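# Hang the ball basket on the stand's peg

## Task

Lift the shallow basket by its cord handle and hang it on the peg of the stand; it only counts if every ball is still inside the basket at the end.

## Robot and tools

Robot: two arms, left_arm and right_arm, each ending in a two-finger gripper. The fingers point along the gripper's +z axis and close along its y axis. The reported hand point sits between the finger pads, roughly 1 cm behind the tips. Measured base positions in the scene frame: left_arm (-0.042, +0.283, +0.026) m, right_arm (-0.004, -0.246, +0.013) m, both almost unrotated about z.

Frames: the scene frame has its origin at table-top height, halfway between the nominal bases, with +x pointing out over the table, +y toward left_arm, and +z up. Arm names do not match image sides. Hand poses, targets, velocities and wrist-camera poses are given in each arm's own base frame. Fixed cameras and the table use the scene frame. Offsets run along that arm's base axes, and rotations turn about the Hand target position.

Row layout: a single list of 14 numbers, each in [-1, 1], covering both arms. The first seven are left_arm dx, dy, dz, rx, ry, rz, opening; the next seven are the same for right_arm. The six pose numbers are offsets, not poses, measured from that arm's Hand target at the start of the action or move. A value of 1.0 means 0.6 m or 180 degrees. rx, ry, rz form one rotation vector. Opening is absolute: +1 is fully open (0.094 m) and -1 is closed. Six zeros command the arm back to its current Hand target, and a 0 in the opening slot is a real half-open command. To keep a gripper unchanged, repeat its present opening, which is listed under Tool commands.

execute_actions: actions is a list of actions. Each action is up to 15 rows, run at one row per 1/30 s step; a shorter action holds its final row. Every row is measured from the action's starting Hand target, not from the row before it, so sending the same offset again moves the arm further. cameras picks images: ["all"], [], or names from cam_high, cam_low, cam_left_wrist, cam_right_wrist. An empty actions list returns all images plus the scene number and the full state.

move: target is one 14-number row or a list of up to 15 rows. Every row is an offset from the same starting Hand targets. Each gripper follows a straight path with no obstacle avoidance, and all paths finish together within 10 s. speed is the top path speed in m/s, 0.002 to 2.9, default 0.25; rotation is capped at twice that value in rad/s. speed can be one number or one per target. blend is in metres: a corner radius per target, where 0 means stop at each one. opening_speed is how fast openings change on the -1..1 scale per second, minimum 0.2; use it for gentle closing. grip_force is the force per pad in newtons, 10 to 50, as one number or one per arm. It persists once set, and lower values close slowly. blocking=false returns after about 0.5 s while the move keeps running. The result adds a move: line with an ending such as done, off_target, moving, held or fault, plus limits (paced = the pose was clipped, held = steps were withheld). Faster moves lag and stray more, especially with a nearly straight arm. Keep paths away from an arm's own base, or its shoulder posture may flip.

wait: seconds from 0 to 10; the arms hold their commands and any running move continues. stop: brakes the running move, which needs some room to do so. zoom_image: camera plus region [x0, y0, x1, y1] in that camera's pixels, at most 504 by 504, using the newest image. finished_scene: scene is the current scene number. It is final, and the goal must hold with the robot hands-off.

Result lines: end_effector_position (m) and end_effector_quat_wxyz in the base frame; Hand target, which is the base for the next offsets; Tool commands; grip_measured on the opening scale; grip_effort_nm, the gripper motor effort (negative means closing), which is not a pad force; Joint positions (waist, shoulder, elbow, wrist pitch, wrist yaw, wrist roll, then finger opening in m); joint torques, which include gravity and wrap at ±28 N m on the first three joints; joint velocities (the line may be absent when still); and motor temperatures.

Control quirks: each step, commanded orientation is clipped to within 40 degrees of the measured one. A gripper can rest a few cm short of its target from friction or load. Waiting does not fix this; send the target again or add the missing distance. Very small moves may not start. An arm blocked by something keeps pushing until you command it back past the contact. Faster moves, and targets set deeper past contact, press harder. Firm grip engages roughly 0.06 below the touch reading, more for round or small parts. To release, command an opening well above grip_measured.

Hazards to avoid: dropping the basket or balls, tipping balls out, and releasing parts that are still moving. Also avoid slamming or shoving fixed or heavy things and letting anything leave the table. Do not bump or press the two arms together, close one gripper on the other's fingers, or strain a wrist camera cable. Arm stops and faults also cost. Motors heat under load, when stretched out, or when pushing at unreachable poses. At 75 °C a MOTOR HOT line appears; at 90 °C the arm folds and stays idle; at 100 °C it goes limp. Loose objects may get brief random pushes. Camera calibrations are approximate, to within a few mm and degrees.

Each tool is called after "Emit:" by a JSON object that holds its "api" and its "payload".

## Session

Emit:
{"api": "execute_actions", "payload": {"actions": []}}

Scene clock: 0.00 s.
left_arm: end_effector_position=(+0.4087, +0.0149, +0.1227) grip_measured=+1.000 grip_effort_nm=n/a end_effector_quat_wxyz=(+0.609, -0.023, +0.793, +0.007) | right_arm: end_effector_position=(+0.4048, +0.0063, +0.1071) grip_measured=+1.000 grip_effort_nm=n/a end_effector_quat_wxyz=(+0.599, +0.053, +0.797, -0.050)
Joint positions: left_arm=[0.029 1.519 0.398 0.86 -0.011 -0.019 0.094] | right_arm=[0.133 1.578 0.386 0.9 0.272 0.063 0.094]
Joint velocities: within noise
Joint torques (N m): no reading
Motor temperatures (°C): left_arm=[32 28 41 35 30 27 29] | right_arm=[25 32 40 26 28 25 25]
Heat: left arm: 41 °C; right arm: 40 °C.
Hand target: left_arm +0.4118, +0.0151, +0.1325; +0.620, -0.022, +0.785, +0.008 | right_arm +0.4074, +0.0063, +0.1147; +0.608, +0.055, +0.791, -0.049
Tool commands: left_gripper/opening=+1.0 right_gripper/opening=+1.0

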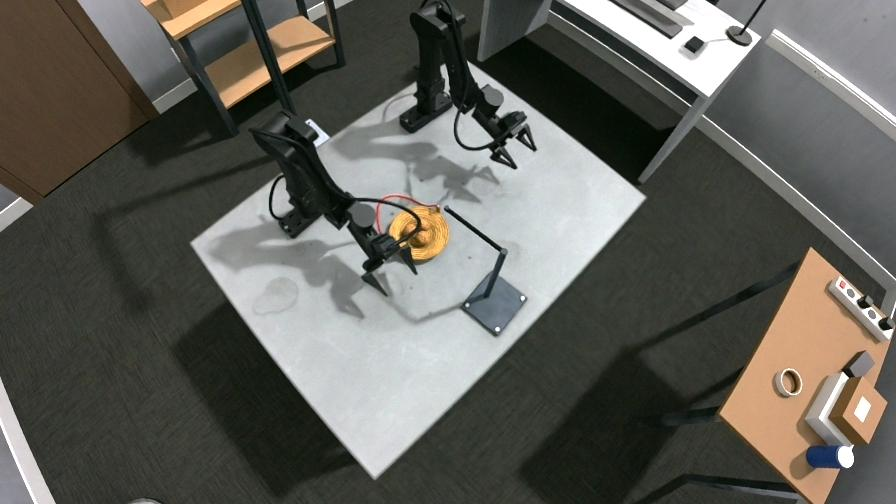

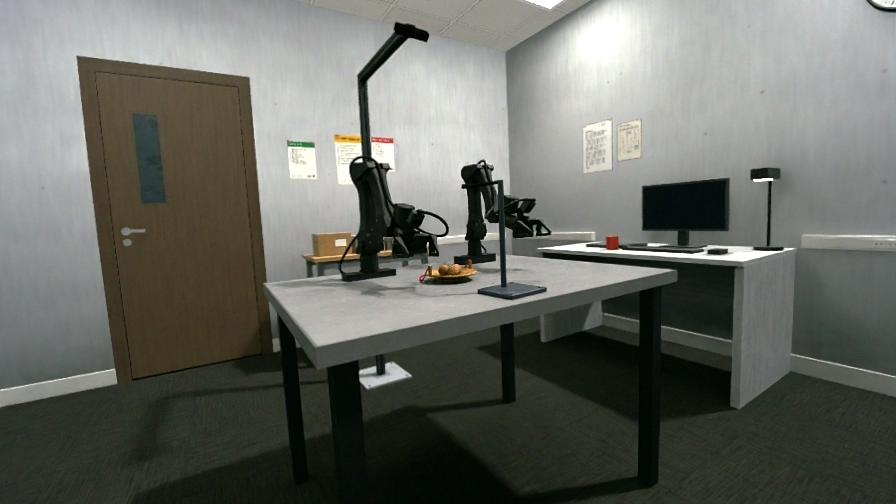

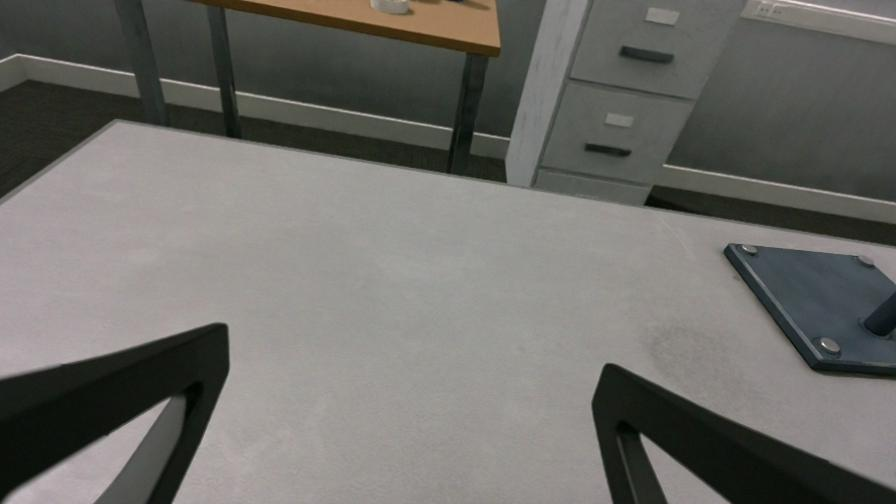

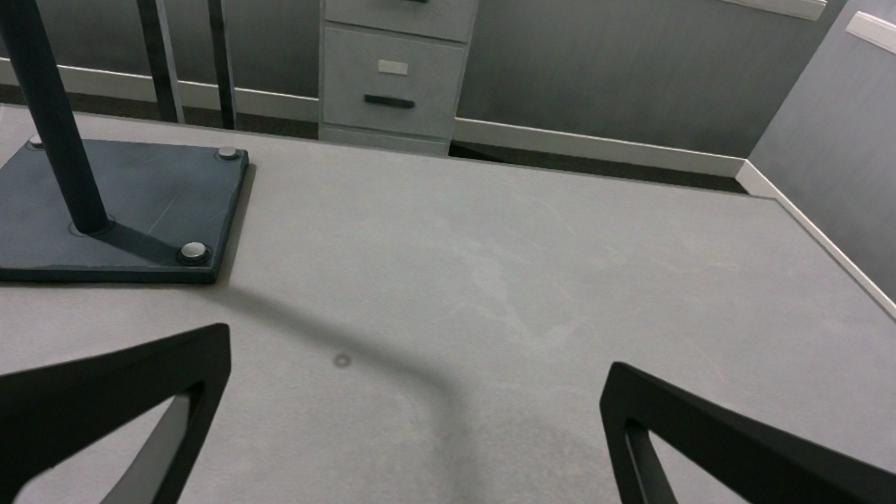

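Emit:
{"api": "zoom_image", "payload": {"camera": "cam_high", "region": [340, 170, 540, 340]}}

Emit:
{"api": "zoom_image", "payload": {"camera": "cam_low", "region": [380, 150, 580, 310]}}

Scaled by 2.520 from the camera's 896x504 image, which has a finer 1280x720 frame.

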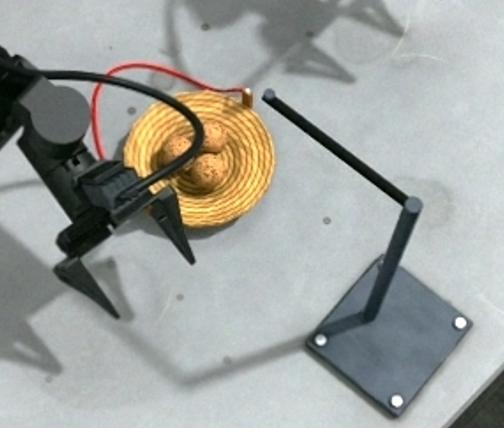

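Scaled by 2.520 from the camera's 896x504 image, which has a finer 1280x720 frame.

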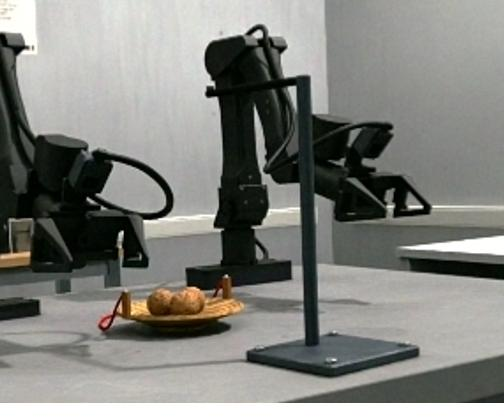

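Emit:
{"api": "move", "payload": {"target": [[0,0,0,0,0,0,1,-0.2,0.05,0.25,-0.02,0.12,0.09,1],[0,0,0,0,0,0,1,-0.312,0.19,0.309,-0.04,0.252,0.19,1]], "blend": [0.05,0], "speed": 0.3, "cameras": ["all"]}}

Scene clock: 31.63 s.
left_arm: end_effector_position=(+0.4087, +0.0149, +0.1227) grip_measured=+1.000 grip_effort_nm=-0.01 end_effector_quat_wxyz=(+0.609, -0.023, +0.793, +0.007) | right_arm: end_effector_position=(+0.2220, +0.1171, +0.2916) grip_measured=+1.000 grip_effort_nm=-0.01 end_effector_quat_wxyz=(+0.244, -0.232, +0.940, +0.054)
Joint positions: left_arm=[0.029 1.519 0.398 0.86 -0.011 -0.019 0.094] | right_arm=[0.493 1.201 1.579 -1.445 0.016 0.005 0.094]
Joint torques (N m): left_arm=[-0.03 -5.56 6 2.41 0 -0.02] | right_arm=[0.61 -2.03 7.36 0.96 -0.11 0.09]
Heat: left arm: 44 °C; right arm: 42 °C.
Hand target: left_arm +0.4118, +0.0151, +0.1325; +0.620, -0.022, +0.785, +0.008 | right_arm +0.2202, +0.1203, +0.3001; +0.250, -0.233, +0.938, +0.063
Off the commanded pose: left_arm 0.010 m, 2 deg | right_arm 0.009 m, 1 deg.
move: done
camera_calibration:
cam_right_wrist: T_world_to_cam=[[0.539022, -0.834551, 0.113931, -0.0617435], [-0.827442, -0.54994, -0.113603, 0.31356], [0.157463, -0.0330367, -0.986972, 0.367253], [0, 0, 0, 1]] pos_world=[0.234905, 0.133044, 0.405124]

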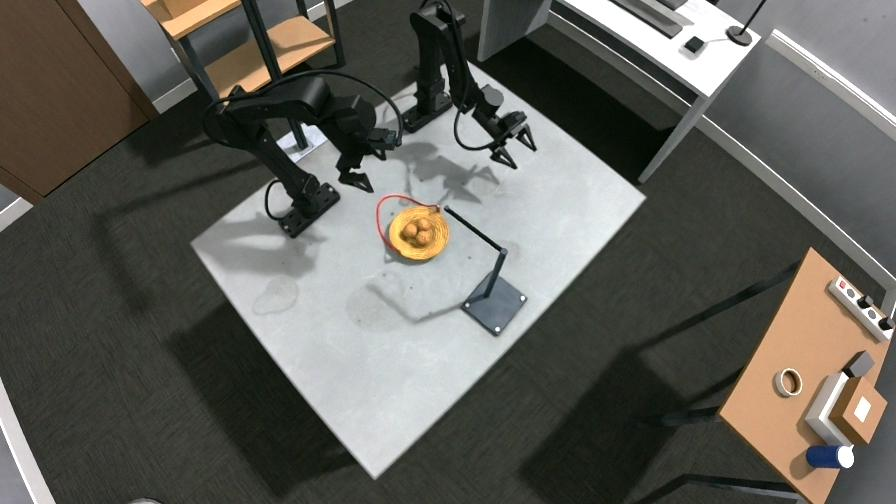

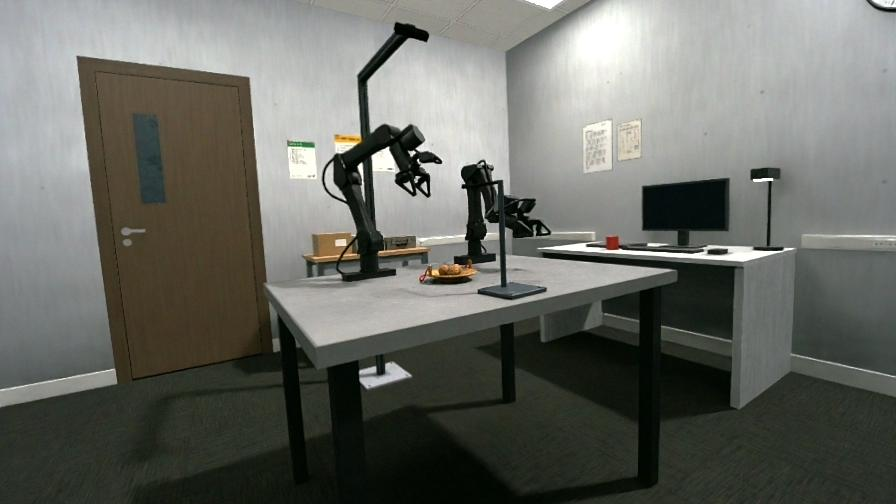

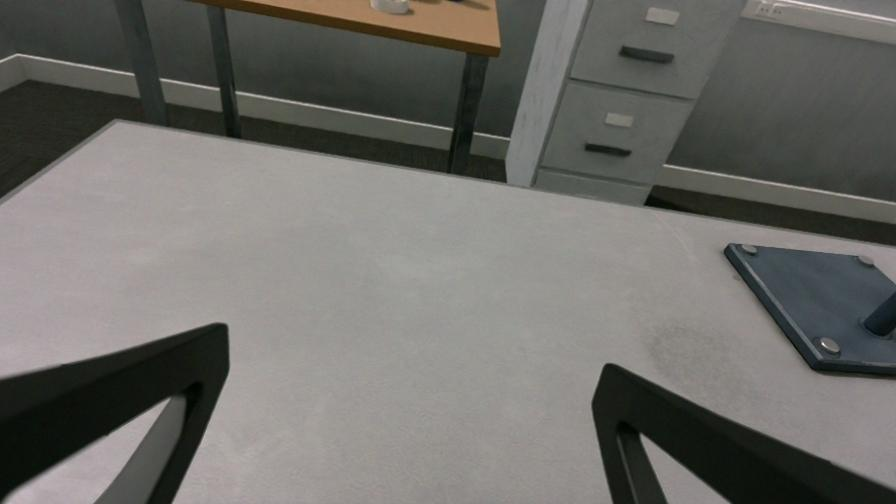

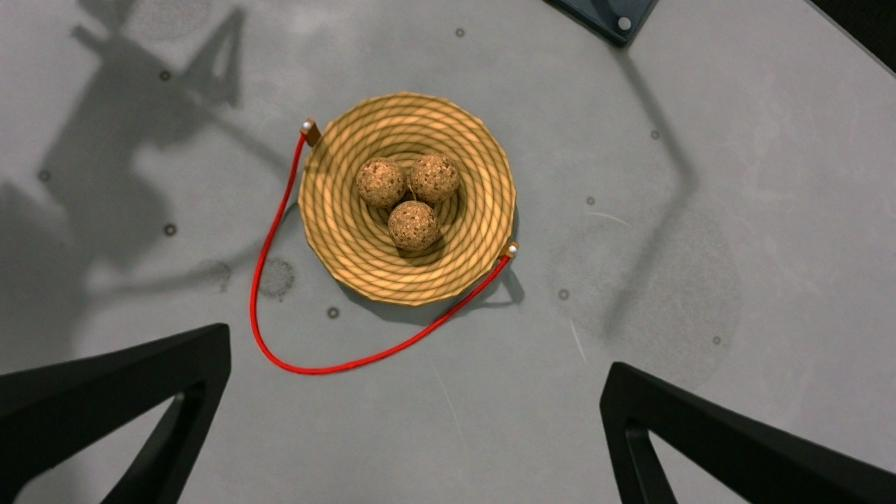

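Emit:
{"api": "move", "payload": {"target": [-0.198,-0.1585,0.2025,-0.0313,-0.0714,-0.3281,1,-0.116,0.0888,-0.3335,-0.1496,0.0894,0.3369,0.3], "speed": 0.3, "cameras": ["all"]}}

Scene clock: 63.67 s.
left_arm: end_effector_position=(+0.2944, -0.0801, +0.2376) grip_measured=+1.000 grip_effort_nm=-0.01 end_effector_quat_wxyz=(+0.609, +0.317, +0.639, -0.347) | right_arm: end_effector_position=(+0.1500, +0.1710, +0.1020) grip_measured=+0.302 grip_effort_nm=-0.09 end_effector_quat_wxyz=(+0.004, +0.703, -0.711, +0.001)
Joint positions: left_arm=[0.34 1.14 0.438 0.63 1.317 0.012 0.094] | right_arm=[0.847 1.416 1.068 -1.233 0.001 -0.712 0.061]
Joint torques (N m): left_arm=[0.42 -3.99 8.38 1.93 0.26 -0.07] | right_arm=[0.46 -4.56 4.63 0.44 -0.02 -0.02]
Motor temperatures (°C): left_arm=[32 29 44 40 29 27 28] | right_arm=[25 32 41 28 28 25 24]
Heat: left arm: 44 °C; right arm: 41 °C.
Hand target: left_arm +0.2930, -0.0800, +0.2541; +0.622, +0.337, +0.622, -0.337 | right_arm +0.1507, +0.1736, +0.1000; -0.001, +0.707, -0.707, +0.000
Off the commanded pose: left_arm 0.016 m, 4 deg | right_arm 0.003 m, 1 deg.
move: off_target (left_arm)
camera_calibration:
cam_left_wrist: T_world_to_cam=[[-0.831259, -0.518762, 0.199736, 0.150814], [-0.371014, 0.250185, -0.894291, 0.373331], [0.413953, -0.817492, -0.400437, 0.0211564], [0, 0, 0, 1]] pos_world=[0.255118, 0.00212985, 0.312215]
cam_right_wrist: T_world_to_cam=[[0.992253, 0.117999, 0.0388731, -0.179646], [0.0942916, -0.919004, 0.382806, 0.136458], [0.0808953, -0.376175, -0.923011, 0.256845], [0, 0, 0, 1]] pos_world=[0.144609, 0.243222, 0.191817]

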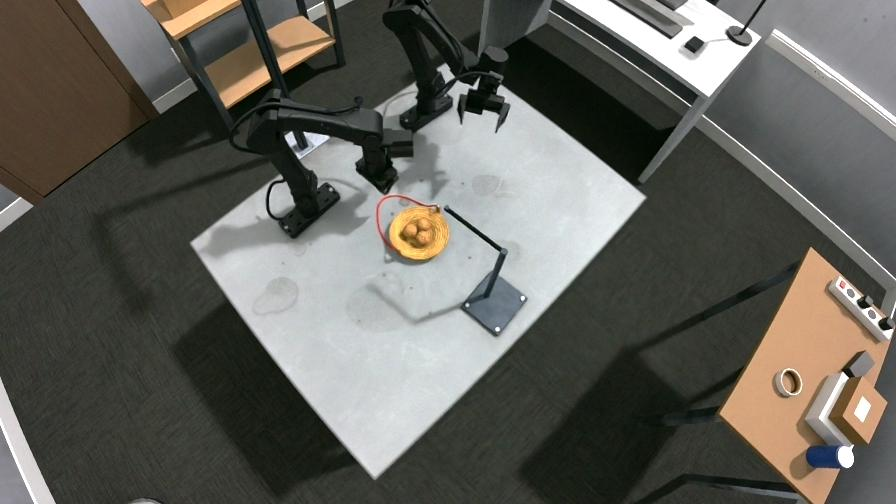

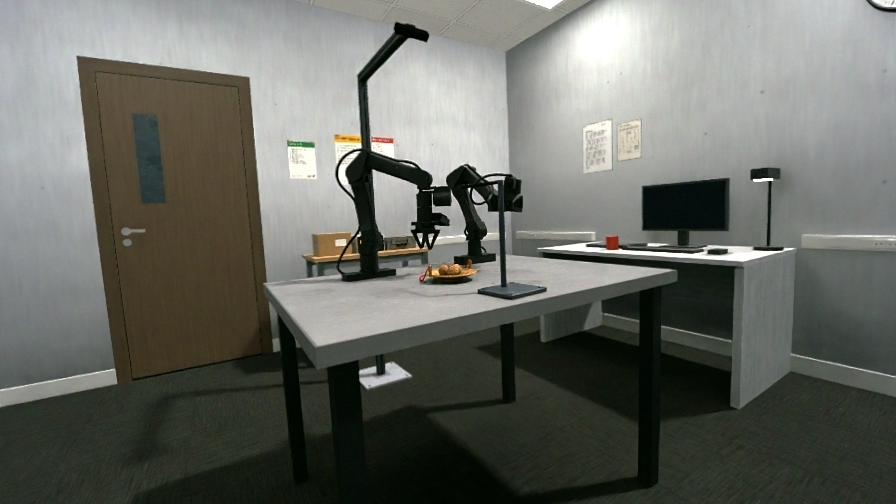

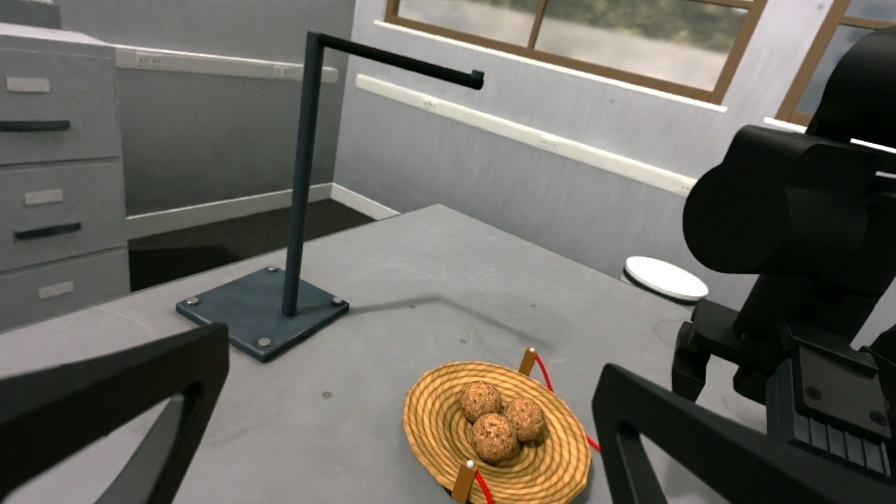

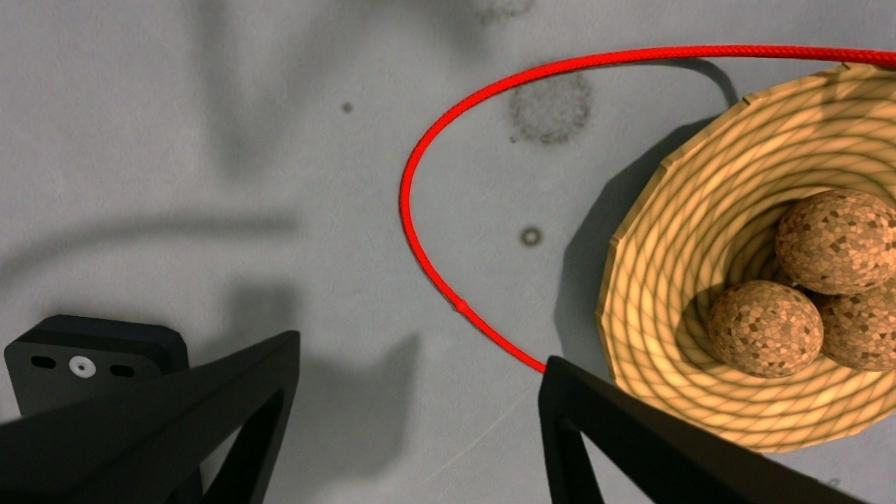

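Emit:
{"api": "zoom_image", "payload": {"camera": "cam_right_wrist", "region": [250, 0, 754, 504]}}

Emit:
{"api": "zoom_image", "payload": {"camera": "cam_left_wrist", "region": [392, 300, 642, 504]}}

Emit:
{"api": "zoom_image", "payload": {"camera": "cam_left_wrist", "region": [280, 10, 520, 130]}}

Emit:
{"api": "zoom_image", "payload": {"camera": "cam_high", "region": [340, 150, 520, 280]}}

Scaled by 1.000.

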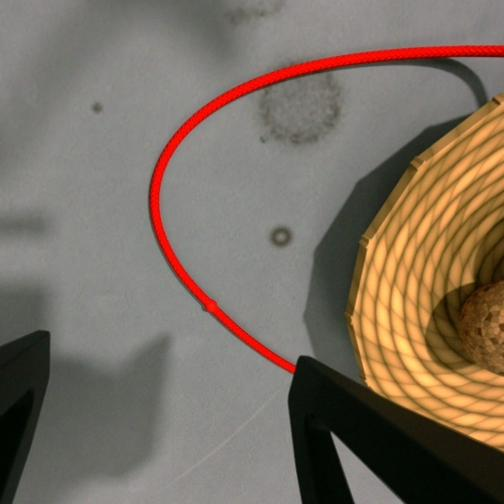

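Scaled by 2.016 from the camera's 896x504 image, which has a finer 1280x720 frame.

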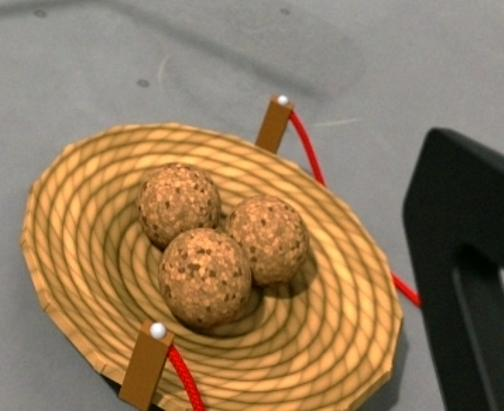

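Scaled by 2.100 from the camera's 896x504 image, which has a finer 1280x720 frame.

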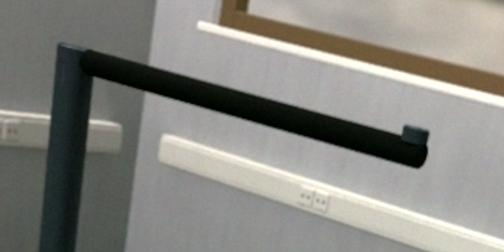

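Scaled by 2.800 from the camera's 896x504 image, which has a finer 1280x720 frame.

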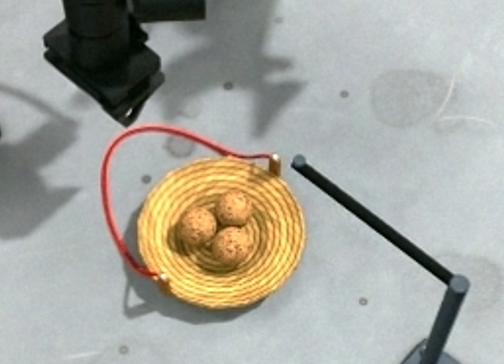

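Emit:
{"api": "move", "payload": {"target": [0,0,0,0,0,0,1,-0.0145,0.0057,-0.1083,0,0,0.0556,0.2], "speed": 0.15, "cameras": ["cam_right_wrist","cam_left_wrist"]}}

Scene clock: 75.73 s.
left_arm: end_effector_position=(+0.2944, -0.0801, +0.2380) grip_measured=+1.000 grip_effort_nm=-0.01 end_effector_quat_wxyz=(+0.609, +0.317, +0.639, -0.347) | right_arm: end_effector_position=(+0.1426, +0.1752, +0.0378) grip_measured=+0.202 grip_effort_nm=-0.09 end_effector_quat_wxyz=(+0.002, +0.762, -0.647, +0.001)
Joint positions: left_arm=[0.34 1.14 0.438 0.634 1.318 0.01 0.094] | right_arm=[0.885 1.466 0.849 -0.957 0.003 -0.848 0.056]
Joint torques (N m): left_arm=[0.36 -3.99 8.38 1.93 0.26 -0.07] | right_arm=[0.5 -4.3 4.3 0.43 -0.04 -0.06]
Heat: left arm: 46 °C; right arm: 41 °C.
Hand target: left_arm +0.2931, -0.0800, +0.2541; +0.622, +0.337, +0.622, -0.337 | right_arm +0.1419, +0.1770, +0.0349; -0.001, +0.766, -0.642, +0.000
Off the commanded pose: left_arm 0.016 m, 3 deg | right_arm 0.003 m, 1 deg.
move: off_target (left_arm)
camera_calibration:
cam_left_wrist: T_world_to_cam=[[-0.831645, -0.518388, 0.199098, 0.151052], [-0.370038, 0.250002, -0.894746, 0.373492], [0.414051, -0.817785, -0.399736, 0.0210328], [0, 0, 0, 1]] pos_world=[0.255119, 0.00212988, 0.312514]
cam_right_wrist: T_world_to_cam=[[0.956578, 0.288203, 0.0435679, -0.195142], [0.250826, -0.89006, 0.38063, 0.138202], [0.148477, -0.353175, -0.9237, 0.18612], [0, 0, 0, 1]] pos_world=[0.12437, 0.244981, 0.127817]
Images, in order (width x height): cam_left_wrist 896x504, cam_right_wrist 896x504.

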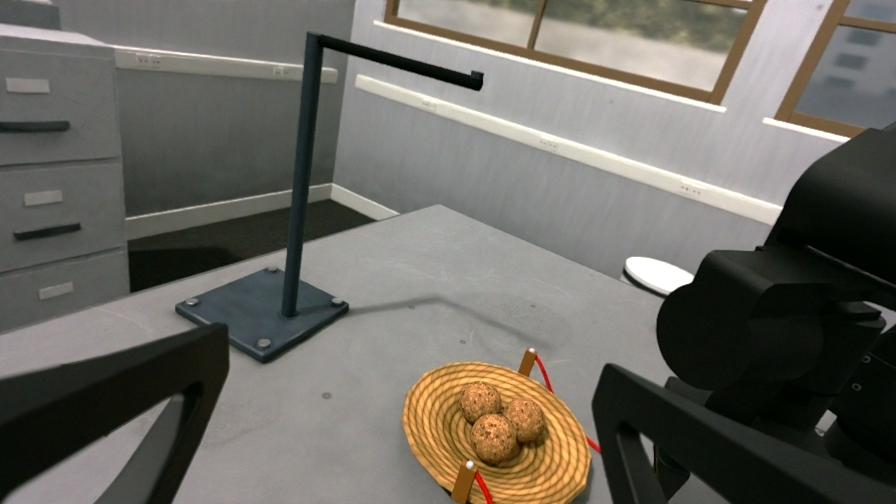

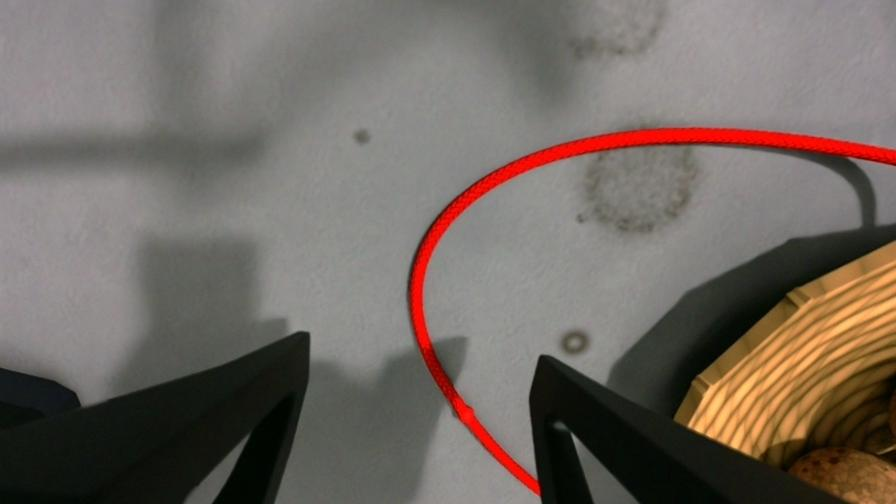

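Emit:
{"api": "move", "payload": {"target": [0,0,0,0,0,0,1,-0.0005,0,-0.0548,0,0,0,0.2], "speed": 0.08, "cameras": ["cam_right_wrist","cam_low"]}}

Emit:
{"api": "zoom_image", "payload": {"camera": "cam_low", "region": [360, 170, 520, 300]}}

Scene clock: 78.67 s.
left_arm: end_effector_position=(+0.2944, -0.0801, +0.2380) grip_measured=+1.000 grip_effort_nm=0.00 end_effector_quat_wxyz=(+0.609, +0.317, +0.639, -0.347) | right_arm: end_effector_position=(+0.1426, +0.1753, +0.0049) grip_measured=+0.202 grip_effort_nm=-0.10 end_effector_quat_wxyz=(+0.002, +0.762, -0.647, +0.001)
Joint positions: left_arm=[0.34 1.14 0.438 0.634 1.318 0.01 0.094] | right_arm=[0.885 1.529 0.762 -0.807 0.003 -0.848 0.056]
Joint torques (N m): left_arm=[0.38 -3.93 8.29 1.94 0.25 -0.06] | right_arm=[0.55 -4.49 3.96 0.45 -0.04 -0.02]
Heat: left arm: 46 °C; right arm: 41 °C.
Hand target: left_arm +0.2931, -0.0800, +0.2541; +0.622, +0.337, +0.622, -0.337 | right_arm +0.1416, +0.1770, +0.0021; +0.000, +0.766, -0.642, +0.000
Off the commanded pose: left_arm 0.016 m, 3 deg | right_arm 0.003 m, 1 deg.
move: off_target (left_arm)
camera_calibration:
cam_right_wrist: T_world_to_cam=[[0.956476, 0.288499, 0.0438354, -0.193794], [0.25104, -0.890088, 0.380424, 0.150724], [0.148769, -0.352862, -0.923773, 0.155624], [0, 0, 0, 1]] pos_world=[0.12437, 0.244981, 0.094917]
Images, in order (width x height): cam_low 896x504, cam_right_wrist 896x504.

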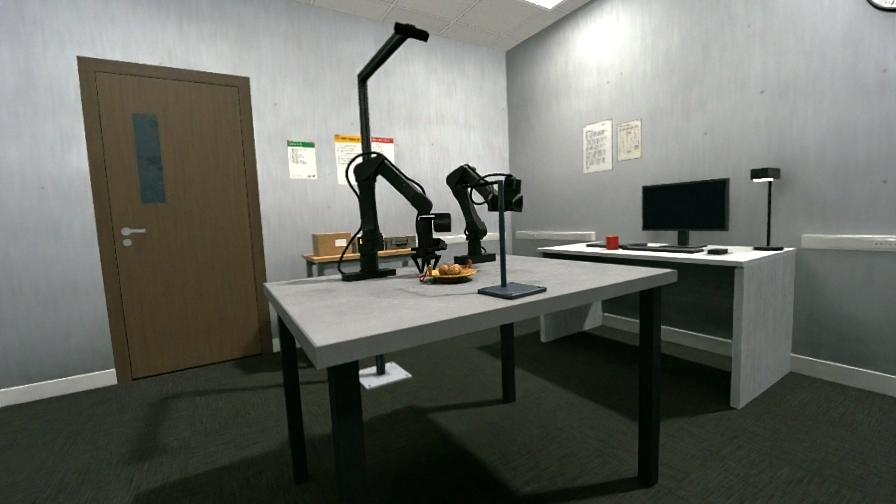

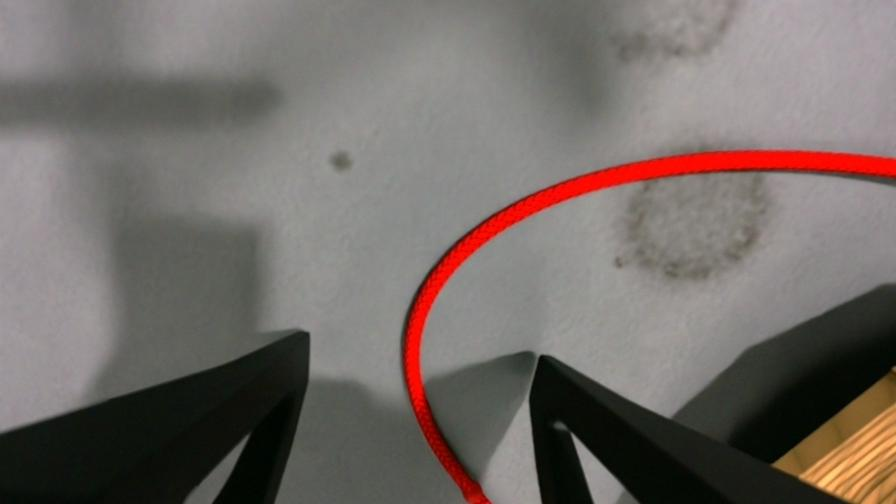

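Scaled by 3.150 from the camera's 896x504 image, which has a finer 1280x720 frame.

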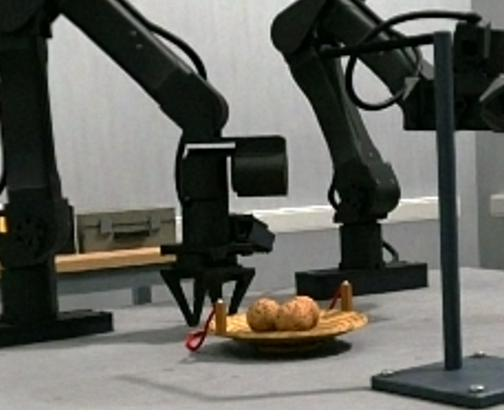

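Emit:
{"api": "move", "payload": {"target": [0,0,0,0,0,0,1,0,0,-0.0095,0,0,0,0.2], "speed": 0.04, "cameras": ["cam_right_wrist"]}}

Scene clock: 80.50 s.
left_arm: end_effector_position=(+0.2944, -0.0801, +0.2380) grip_measured=+1.000 grip_effort_nm=-0.01 end_effector_quat_wxyz=(+0.609, +0.317, +0.639, -0.347) | right_arm: end_effector_position=(+0.1436, +0.1764, +0.0004) grip_measured=+0.202 grip_effort_nm=-0.09 end_effector_quat_wxyz=(-0.001, +0.762, -0.647, +0.001)
Joint positions: left_arm=[0.34 1.14 0.438 0.634 1.318 0.01 0.094] | right_arm=[0.885 1.54 0.751 -0.78 0.003 -0.848 0.056]
Joint torques (N m): left_arm=[0.43 -3.9 8.4 1.94 0.25 -0.07] | right_arm=[0.58 -4.29 3.73 0.46 -0.05 -0.04]
Heat: left arm: 46 °C; right arm: 40 °C.
Hand target: left_arm +0.2931, -0.0800, +0.2541; +0.622, +0.337, +0.622, -0.337 | right_arm +0.1416, +0.1770, -0.0036; -0.001, +0.766, -0.642, +0.000
Off the commanded pose: left_arm 0.016 m, 3 deg | right_arm 0.005 m, 1 deg.
move: off_target (left_arm)
camera_calibration:
cam_right_wrist: T_world_to_cam=[[0.956289, 0.288324, 0.0487975, -0.194769], [0.249572, -0.891678, 0.377656, 0.153619], [0.152399, -0.34897, -0.924659, 0.150572], [0, 0, 0, 1]] pos_world=[0.124969, 0.245681, 0.0907171]
Images, in order (width x height): cam_right_wrist 896x504.

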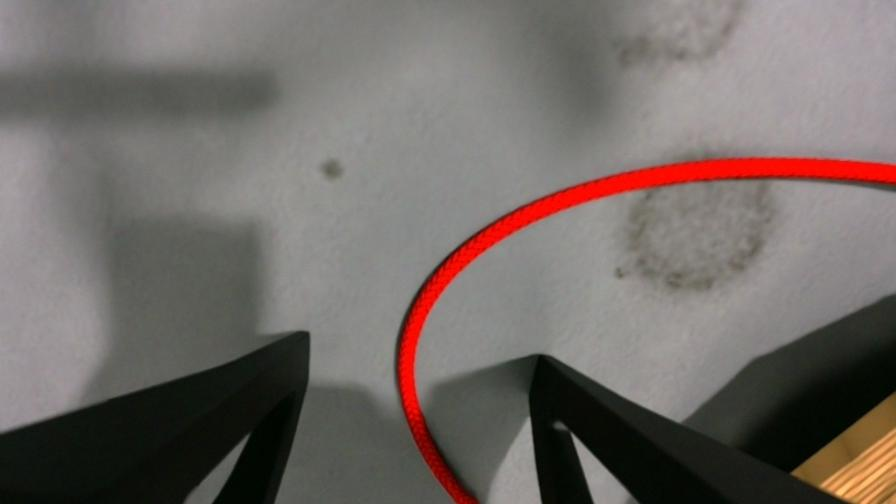

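Emit:
{"api": "move", "payload": {"target": [0,0,0,0,0,0,1,0,0,0.0025,0,0,0,-1], "speed": 0.04, "opening_speed": 0.6, "cameras": ["cam_right_wrist"]}}

Scene clock: 84.77 s.
left_arm: end_effector_position=(+0.2944, -0.0801, +0.2380) grip_measured=+1.000 grip_effort_nm=-0.01 end_effector_quat_wxyz=(+0.609, +0.317, +0.639, -0.347) | right_arm: end_effector_position=(+0.1437, +0.1764, +0.0004) grip_measured=-0.960 grip_effort_nm=-0.97 end_effector_quat_wxyz=(-0.001, +0.762, -0.647, +0.001)
Joint positions: left_arm=[0.34 1.14 0.438 0.634 1.318 0.01 0.094] | right_arm=[0.885 1.54 0.751 -0.779 0.003 -0.848 0.002]
Joint torques (N m): left_arm=[0.36 -3.9 8.36 1.93 0.26 -0.08] | right_arm=[0.57 -4.55 4.03 0.38 -0.04 -0.04]
Heat: left arm: 46 °C; right arm: 40 °C.
Hand target: left_arm +0.2931, -0.0800, +0.2541; +0.622, +0.337, +0.622, -0.337 | right_arm +0.1416, +0.1771, -0.0021; -0.001, +0.766, -0.642, +0.000
Off the commanded pose: left_arm 0.016 m, 3 deg | right_arm 0.003 m, 1 deg.
move: off_target (left_arm)
camera_calibration:
cam_right_wrist: T_world_to_cam=[[0.956147, 0.28874, 0.0491151, -0.194912], [0.249879, -0.891668, 0.377477, 0.153684], [0.152787, -0.348651, -0.924715, 0.150485], [0, 0, 0, 1]] pos_world=[0.124969, 0.245781, 0.0907171]
Images, in order (width x height): cam_right_wrist 896x504.

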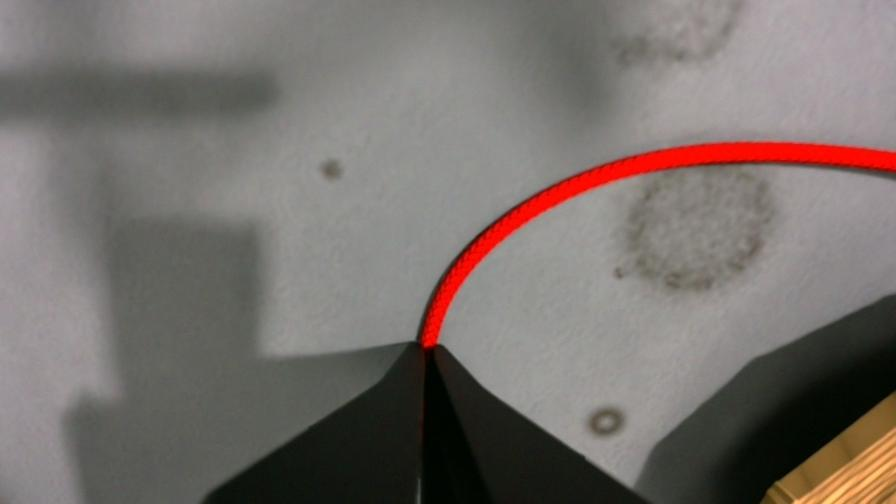

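Emit:
{"api": "move", "payload": {"target": [[0,0,0,0,0,0,1,0.039,-0.0018,0.1368,0,-0.02,-0.015,-1],[0,0,0,0,0,0,1,0.139,-0.0052,0.2618,0,-0.05,-0.035,-1],[0,0,0,0,0,0,1,0.284,-0.0085,0.3452,0.005,-0.083,-0.055,-1]], "speed": 0.12, "blend": [0.03,0.03,0], "cameras": ["all"]}}

Scene clock: 103.40 s.
left_arm: end_effector_position=(+0.2944, -0.0801, +0.2380) grip_measured=+1.000 grip_effort_nm=-0.01 end_effector_quat_wxyz=(+0.609, +0.317, +0.639, -0.347) | right_arm: end_effector_position=(+0.3099, +0.1725, +0.1993) grip_measured=-0.964 grip_effort_nm=-1.04 end_effector_quat_wxyz=(-0.089, +0.702, -0.701, +0.093)
Joint positions: left_arm=[0.34 1.14 0.438 0.634 1.318 0.01 0.094] | right_arm=[0.579 1.71 1.719 -1.366 0.146 -1.009 0.002]
Joint torques (N m): left_arm=[0.39 -3.95 8.32 1.95 0.25 -0.06] | right_arm=[-0.29 -7.04 7.84 0.49 0.09 -0.01]
Heat: left arm: 47 °C; right arm: 41 °C.
Hand target: left_arm +0.2931, -0.0800, +0.2541; +0.622, +0.337, +0.622, -0.337 | right_arm +0.3120, +0.1719, +0.2049; -0.090, +0.702, -0.700, +0.095
Off the commanded pose: left_arm 0.016 m, 3 deg | right_arm 0.006 m, 0 deg.
move: off_target (left_arm)
camera_calibration:
cam_left_wrist: T_world_to_cam=[[-0.831645, -0.518388, 0.199098, 0.151052], [-0.370038, 0.250002, -0.894746, 0.373492], [0.414051, -0.817785, -0.399736, 0.0210328], [0, 0, 0, 1]] pos_world=[0.255119, 0.00212988, 0.312514]
cam_right_wrist: T_world_to_cam=[[0.946118, 0.131987, 0.295702, -0.381448], [0.00403044, -0.917893, 0.396808, 0.11047], [0.323796, -0.374235, -0.868967, 0.247921], [0, 0, 0, 1]] pos_world=[0.280173, 0.244527, 0.284394]

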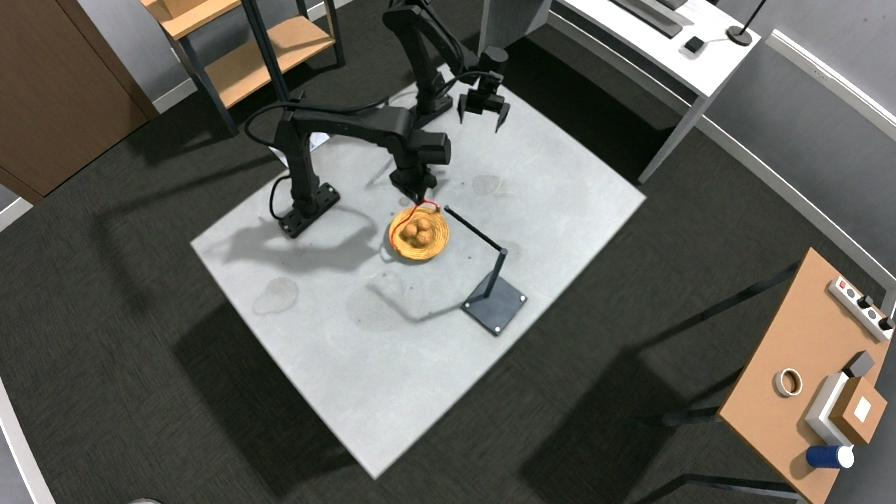

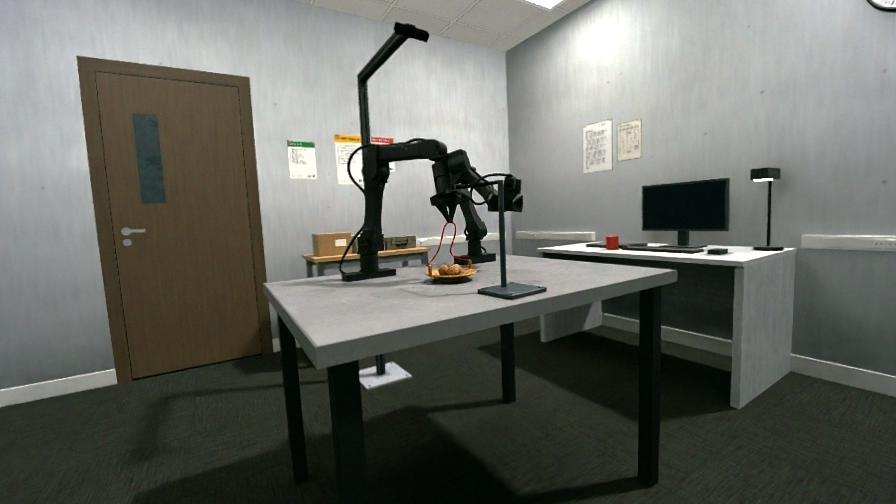

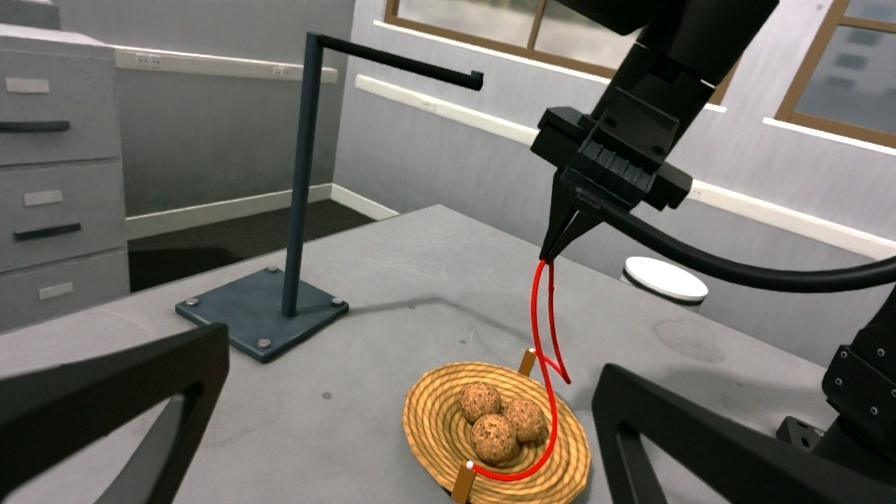

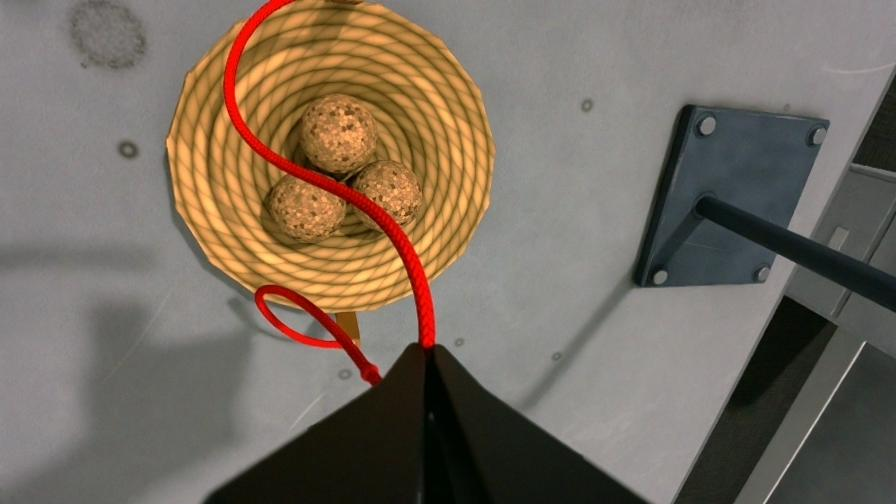

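Emit:
{"api": "move", "payload": {"target": [0,0,0,0,0,0,1,0.012,0.0,0.055,0,-0.05,0,-1], "speed": 0.05, "cameras": ["cam_left_wrist","cam_right_wrist"]}}

Scene clock: 106.27 s.
left_arm: end_effector_position=(+0.2944, -0.0801, +0.2380) grip_measured=+1.000 grip_effort_nm=-0.01 end_effector_quat_wxyz=(+0.609, +0.317, +0.639, -0.347) | right_arm: end_effector_position=(+0.3147, +0.1668, +0.2180) grip_measured=-0.964 grip_effort_nm=-1.04 end_effector_quat_wxyz=(-0.108, +0.699, -0.693, +0.141)
Joint positions: left_arm=[0.34 1.14 0.438 0.634 1.318 0.01 0.094] | right_arm=[0.603 1.672 1.727 -1.354 0.235 -1.009 0.002]
Joint torques (N m): left_arm=[0.39 -3.96 8.32 1.93 0.25 -0.06] | right_arm=[0.61 -9.99 7.76 0.88 0.17 0.07]
Heat: left arm: 47 °C; right arm: 41 °C.
Hand target: left_arm +0.2931, -0.0800, +0.2541; +0.622, +0.337, +0.622, -0.337 | right_arm +0.3192, +0.1719, +0.2380; -0.145, +0.692, -0.691, +0.149
Off the commanded pose: left_arm 0.016 m, 3 deg | right_arm 0.021 m, 4 deg.
move: off_target (left_arm, right_arm)
camera_calibration:
cam_left_wrist: T_world_to_cam=[[-0.831645, -0.518388, 0.199098, 0.151052], [-0.370038, 0.250002, -0.894746, 0.373492], [0.414051, -0.817785, -0.399736, 0.0210328], [0, 0, 0, 1]] pos_world=[0.255119, 0.00212988, 0.312514]
cam_right_wrist: T_world_to_cam=[[0.913328, 0.147497, 0.379573, -0.401343], [-0.0338403, -0.901385, 0.431694, 0.0992647], [0.405815, -0.407123, -0.818269, 0.229078], [0, 0, 0, 1]] pos_world=[0.276954, 0.241936, 0.296934]
Images, in order (width x height): cam_left_wrist 896x504, cam_right_wrist 896x504.

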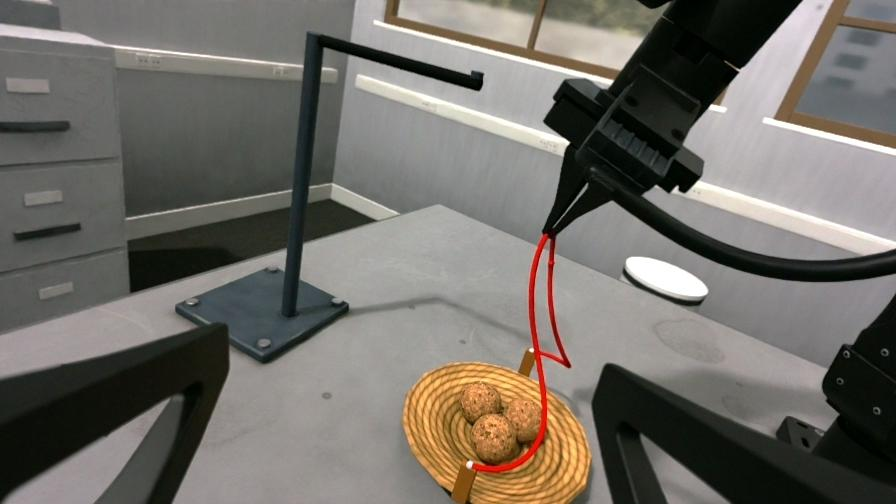

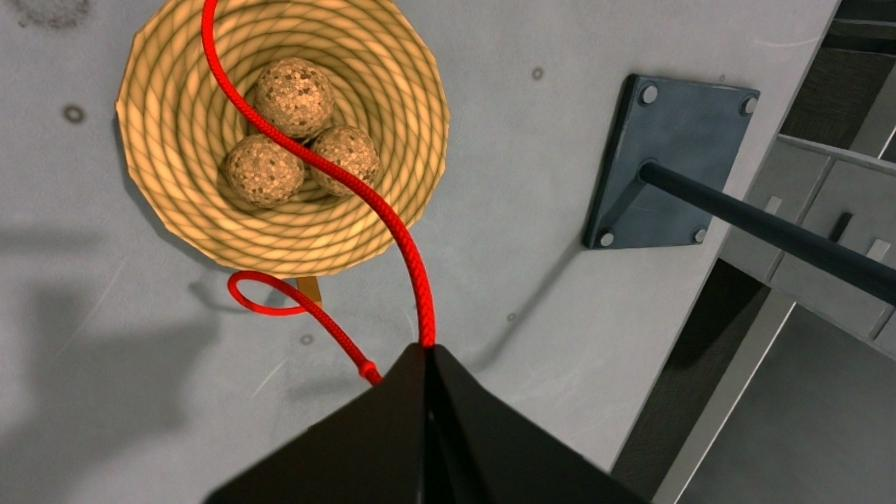

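Emit:
{"api": "move", "payload": {"target": [0,0,0,0,0,0,1,0.0,0.0,0.03,0,0,0,-1], "speed": 0.05, "cameras": ["cam_left_wrist","cam_right_wrist"]}}

Scene clock: 108.43 s.
left_arm: end_effector_position=(+0.2944, -0.0801, +0.2380) grip_measured=+1.000 grip_effort_nm=-0.01 end_effector_quat_wxyz=(+0.609, +0.317, +0.639, -0.347) | right_arm: end_effector_position=(+0.3199, +0.1701, +0.2495) grip_measured=-0.964 grip_effort_nm=-1.04 end_effector_quat_wxyz=(-0.141, +0.692, -0.692, +0.147)
Joint positions: left_arm=[0.34 1.14 0.438 0.634 1.318 0.01 0.094] | right_arm=[0.603 1.672 1.839 -1.398 0.236 -1.009 0.002]
Joint torques (N m): left_arm=[0.31 -3.97 8.4 1.94 0.24 -0.06] | right_arm=[0.64 -6.87 7.54 0.67 0.17 0.07]
Heat: left arm: 47 °C; right arm: 41 °C.
Hand target: left_arm +0.2931, -0.0800, +0.2541; +0.622, +0.337, +0.622, -0.337 | right_arm +0.3192, +0.1719, +0.2560; -0.145, +0.692, -0.691, +0.149
Off the commanded pose: left_arm 0.016 m, 3 deg | right_arm 0.007 m, 0 deg.
move: off_target (left_arm)
camera_calibration:
cam_left_wrist: T_world_to_cam=[[-0.831645, -0.518388, 0.199098, 0.151052], [-0.370038, 0.250002, -0.894746, 0.373492], [0.414051, -0.817785, -0.399736, 0.0210328], [0, 0, 0, 1]] pos_world=[0.255119, 0.00212988, 0.312514]
cam_right_wrist: T_world_to_cam=[[0.890302, 0.131851, 0.435865, -0.422638], [-0.0575356, -0.916923, 0.394895, 0.108241], [0.451722, -0.376654, -0.808752, 0.231919], [0, 0, 0, 1]] pos_world=[0.27774, 0.242327, 0.329035]
Images, in order (width x height): cam_left_wrist 896x504, cam_right_wrist 896x504.

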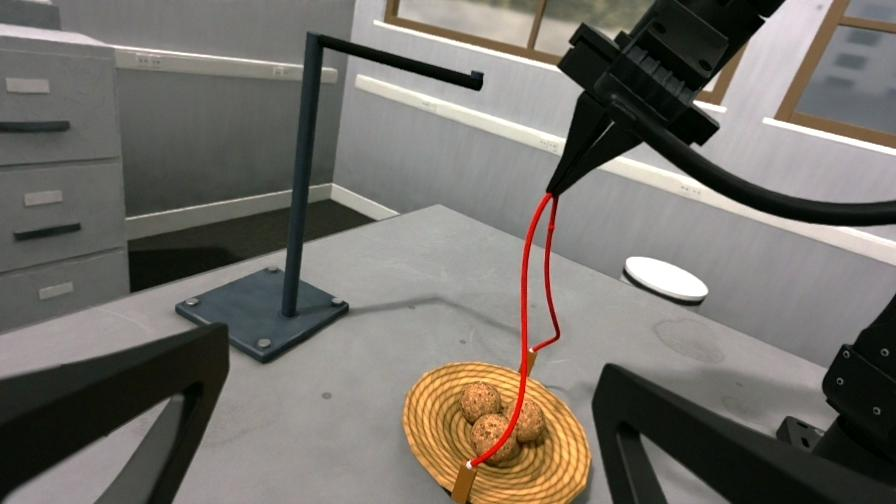

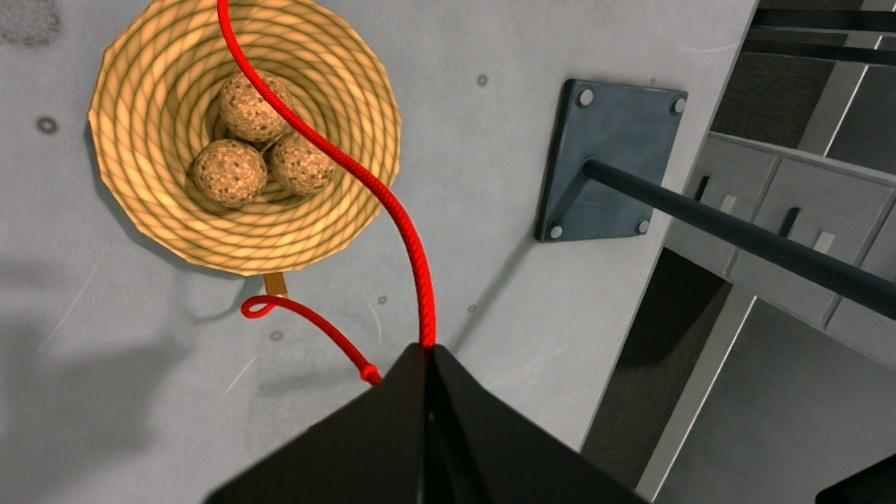

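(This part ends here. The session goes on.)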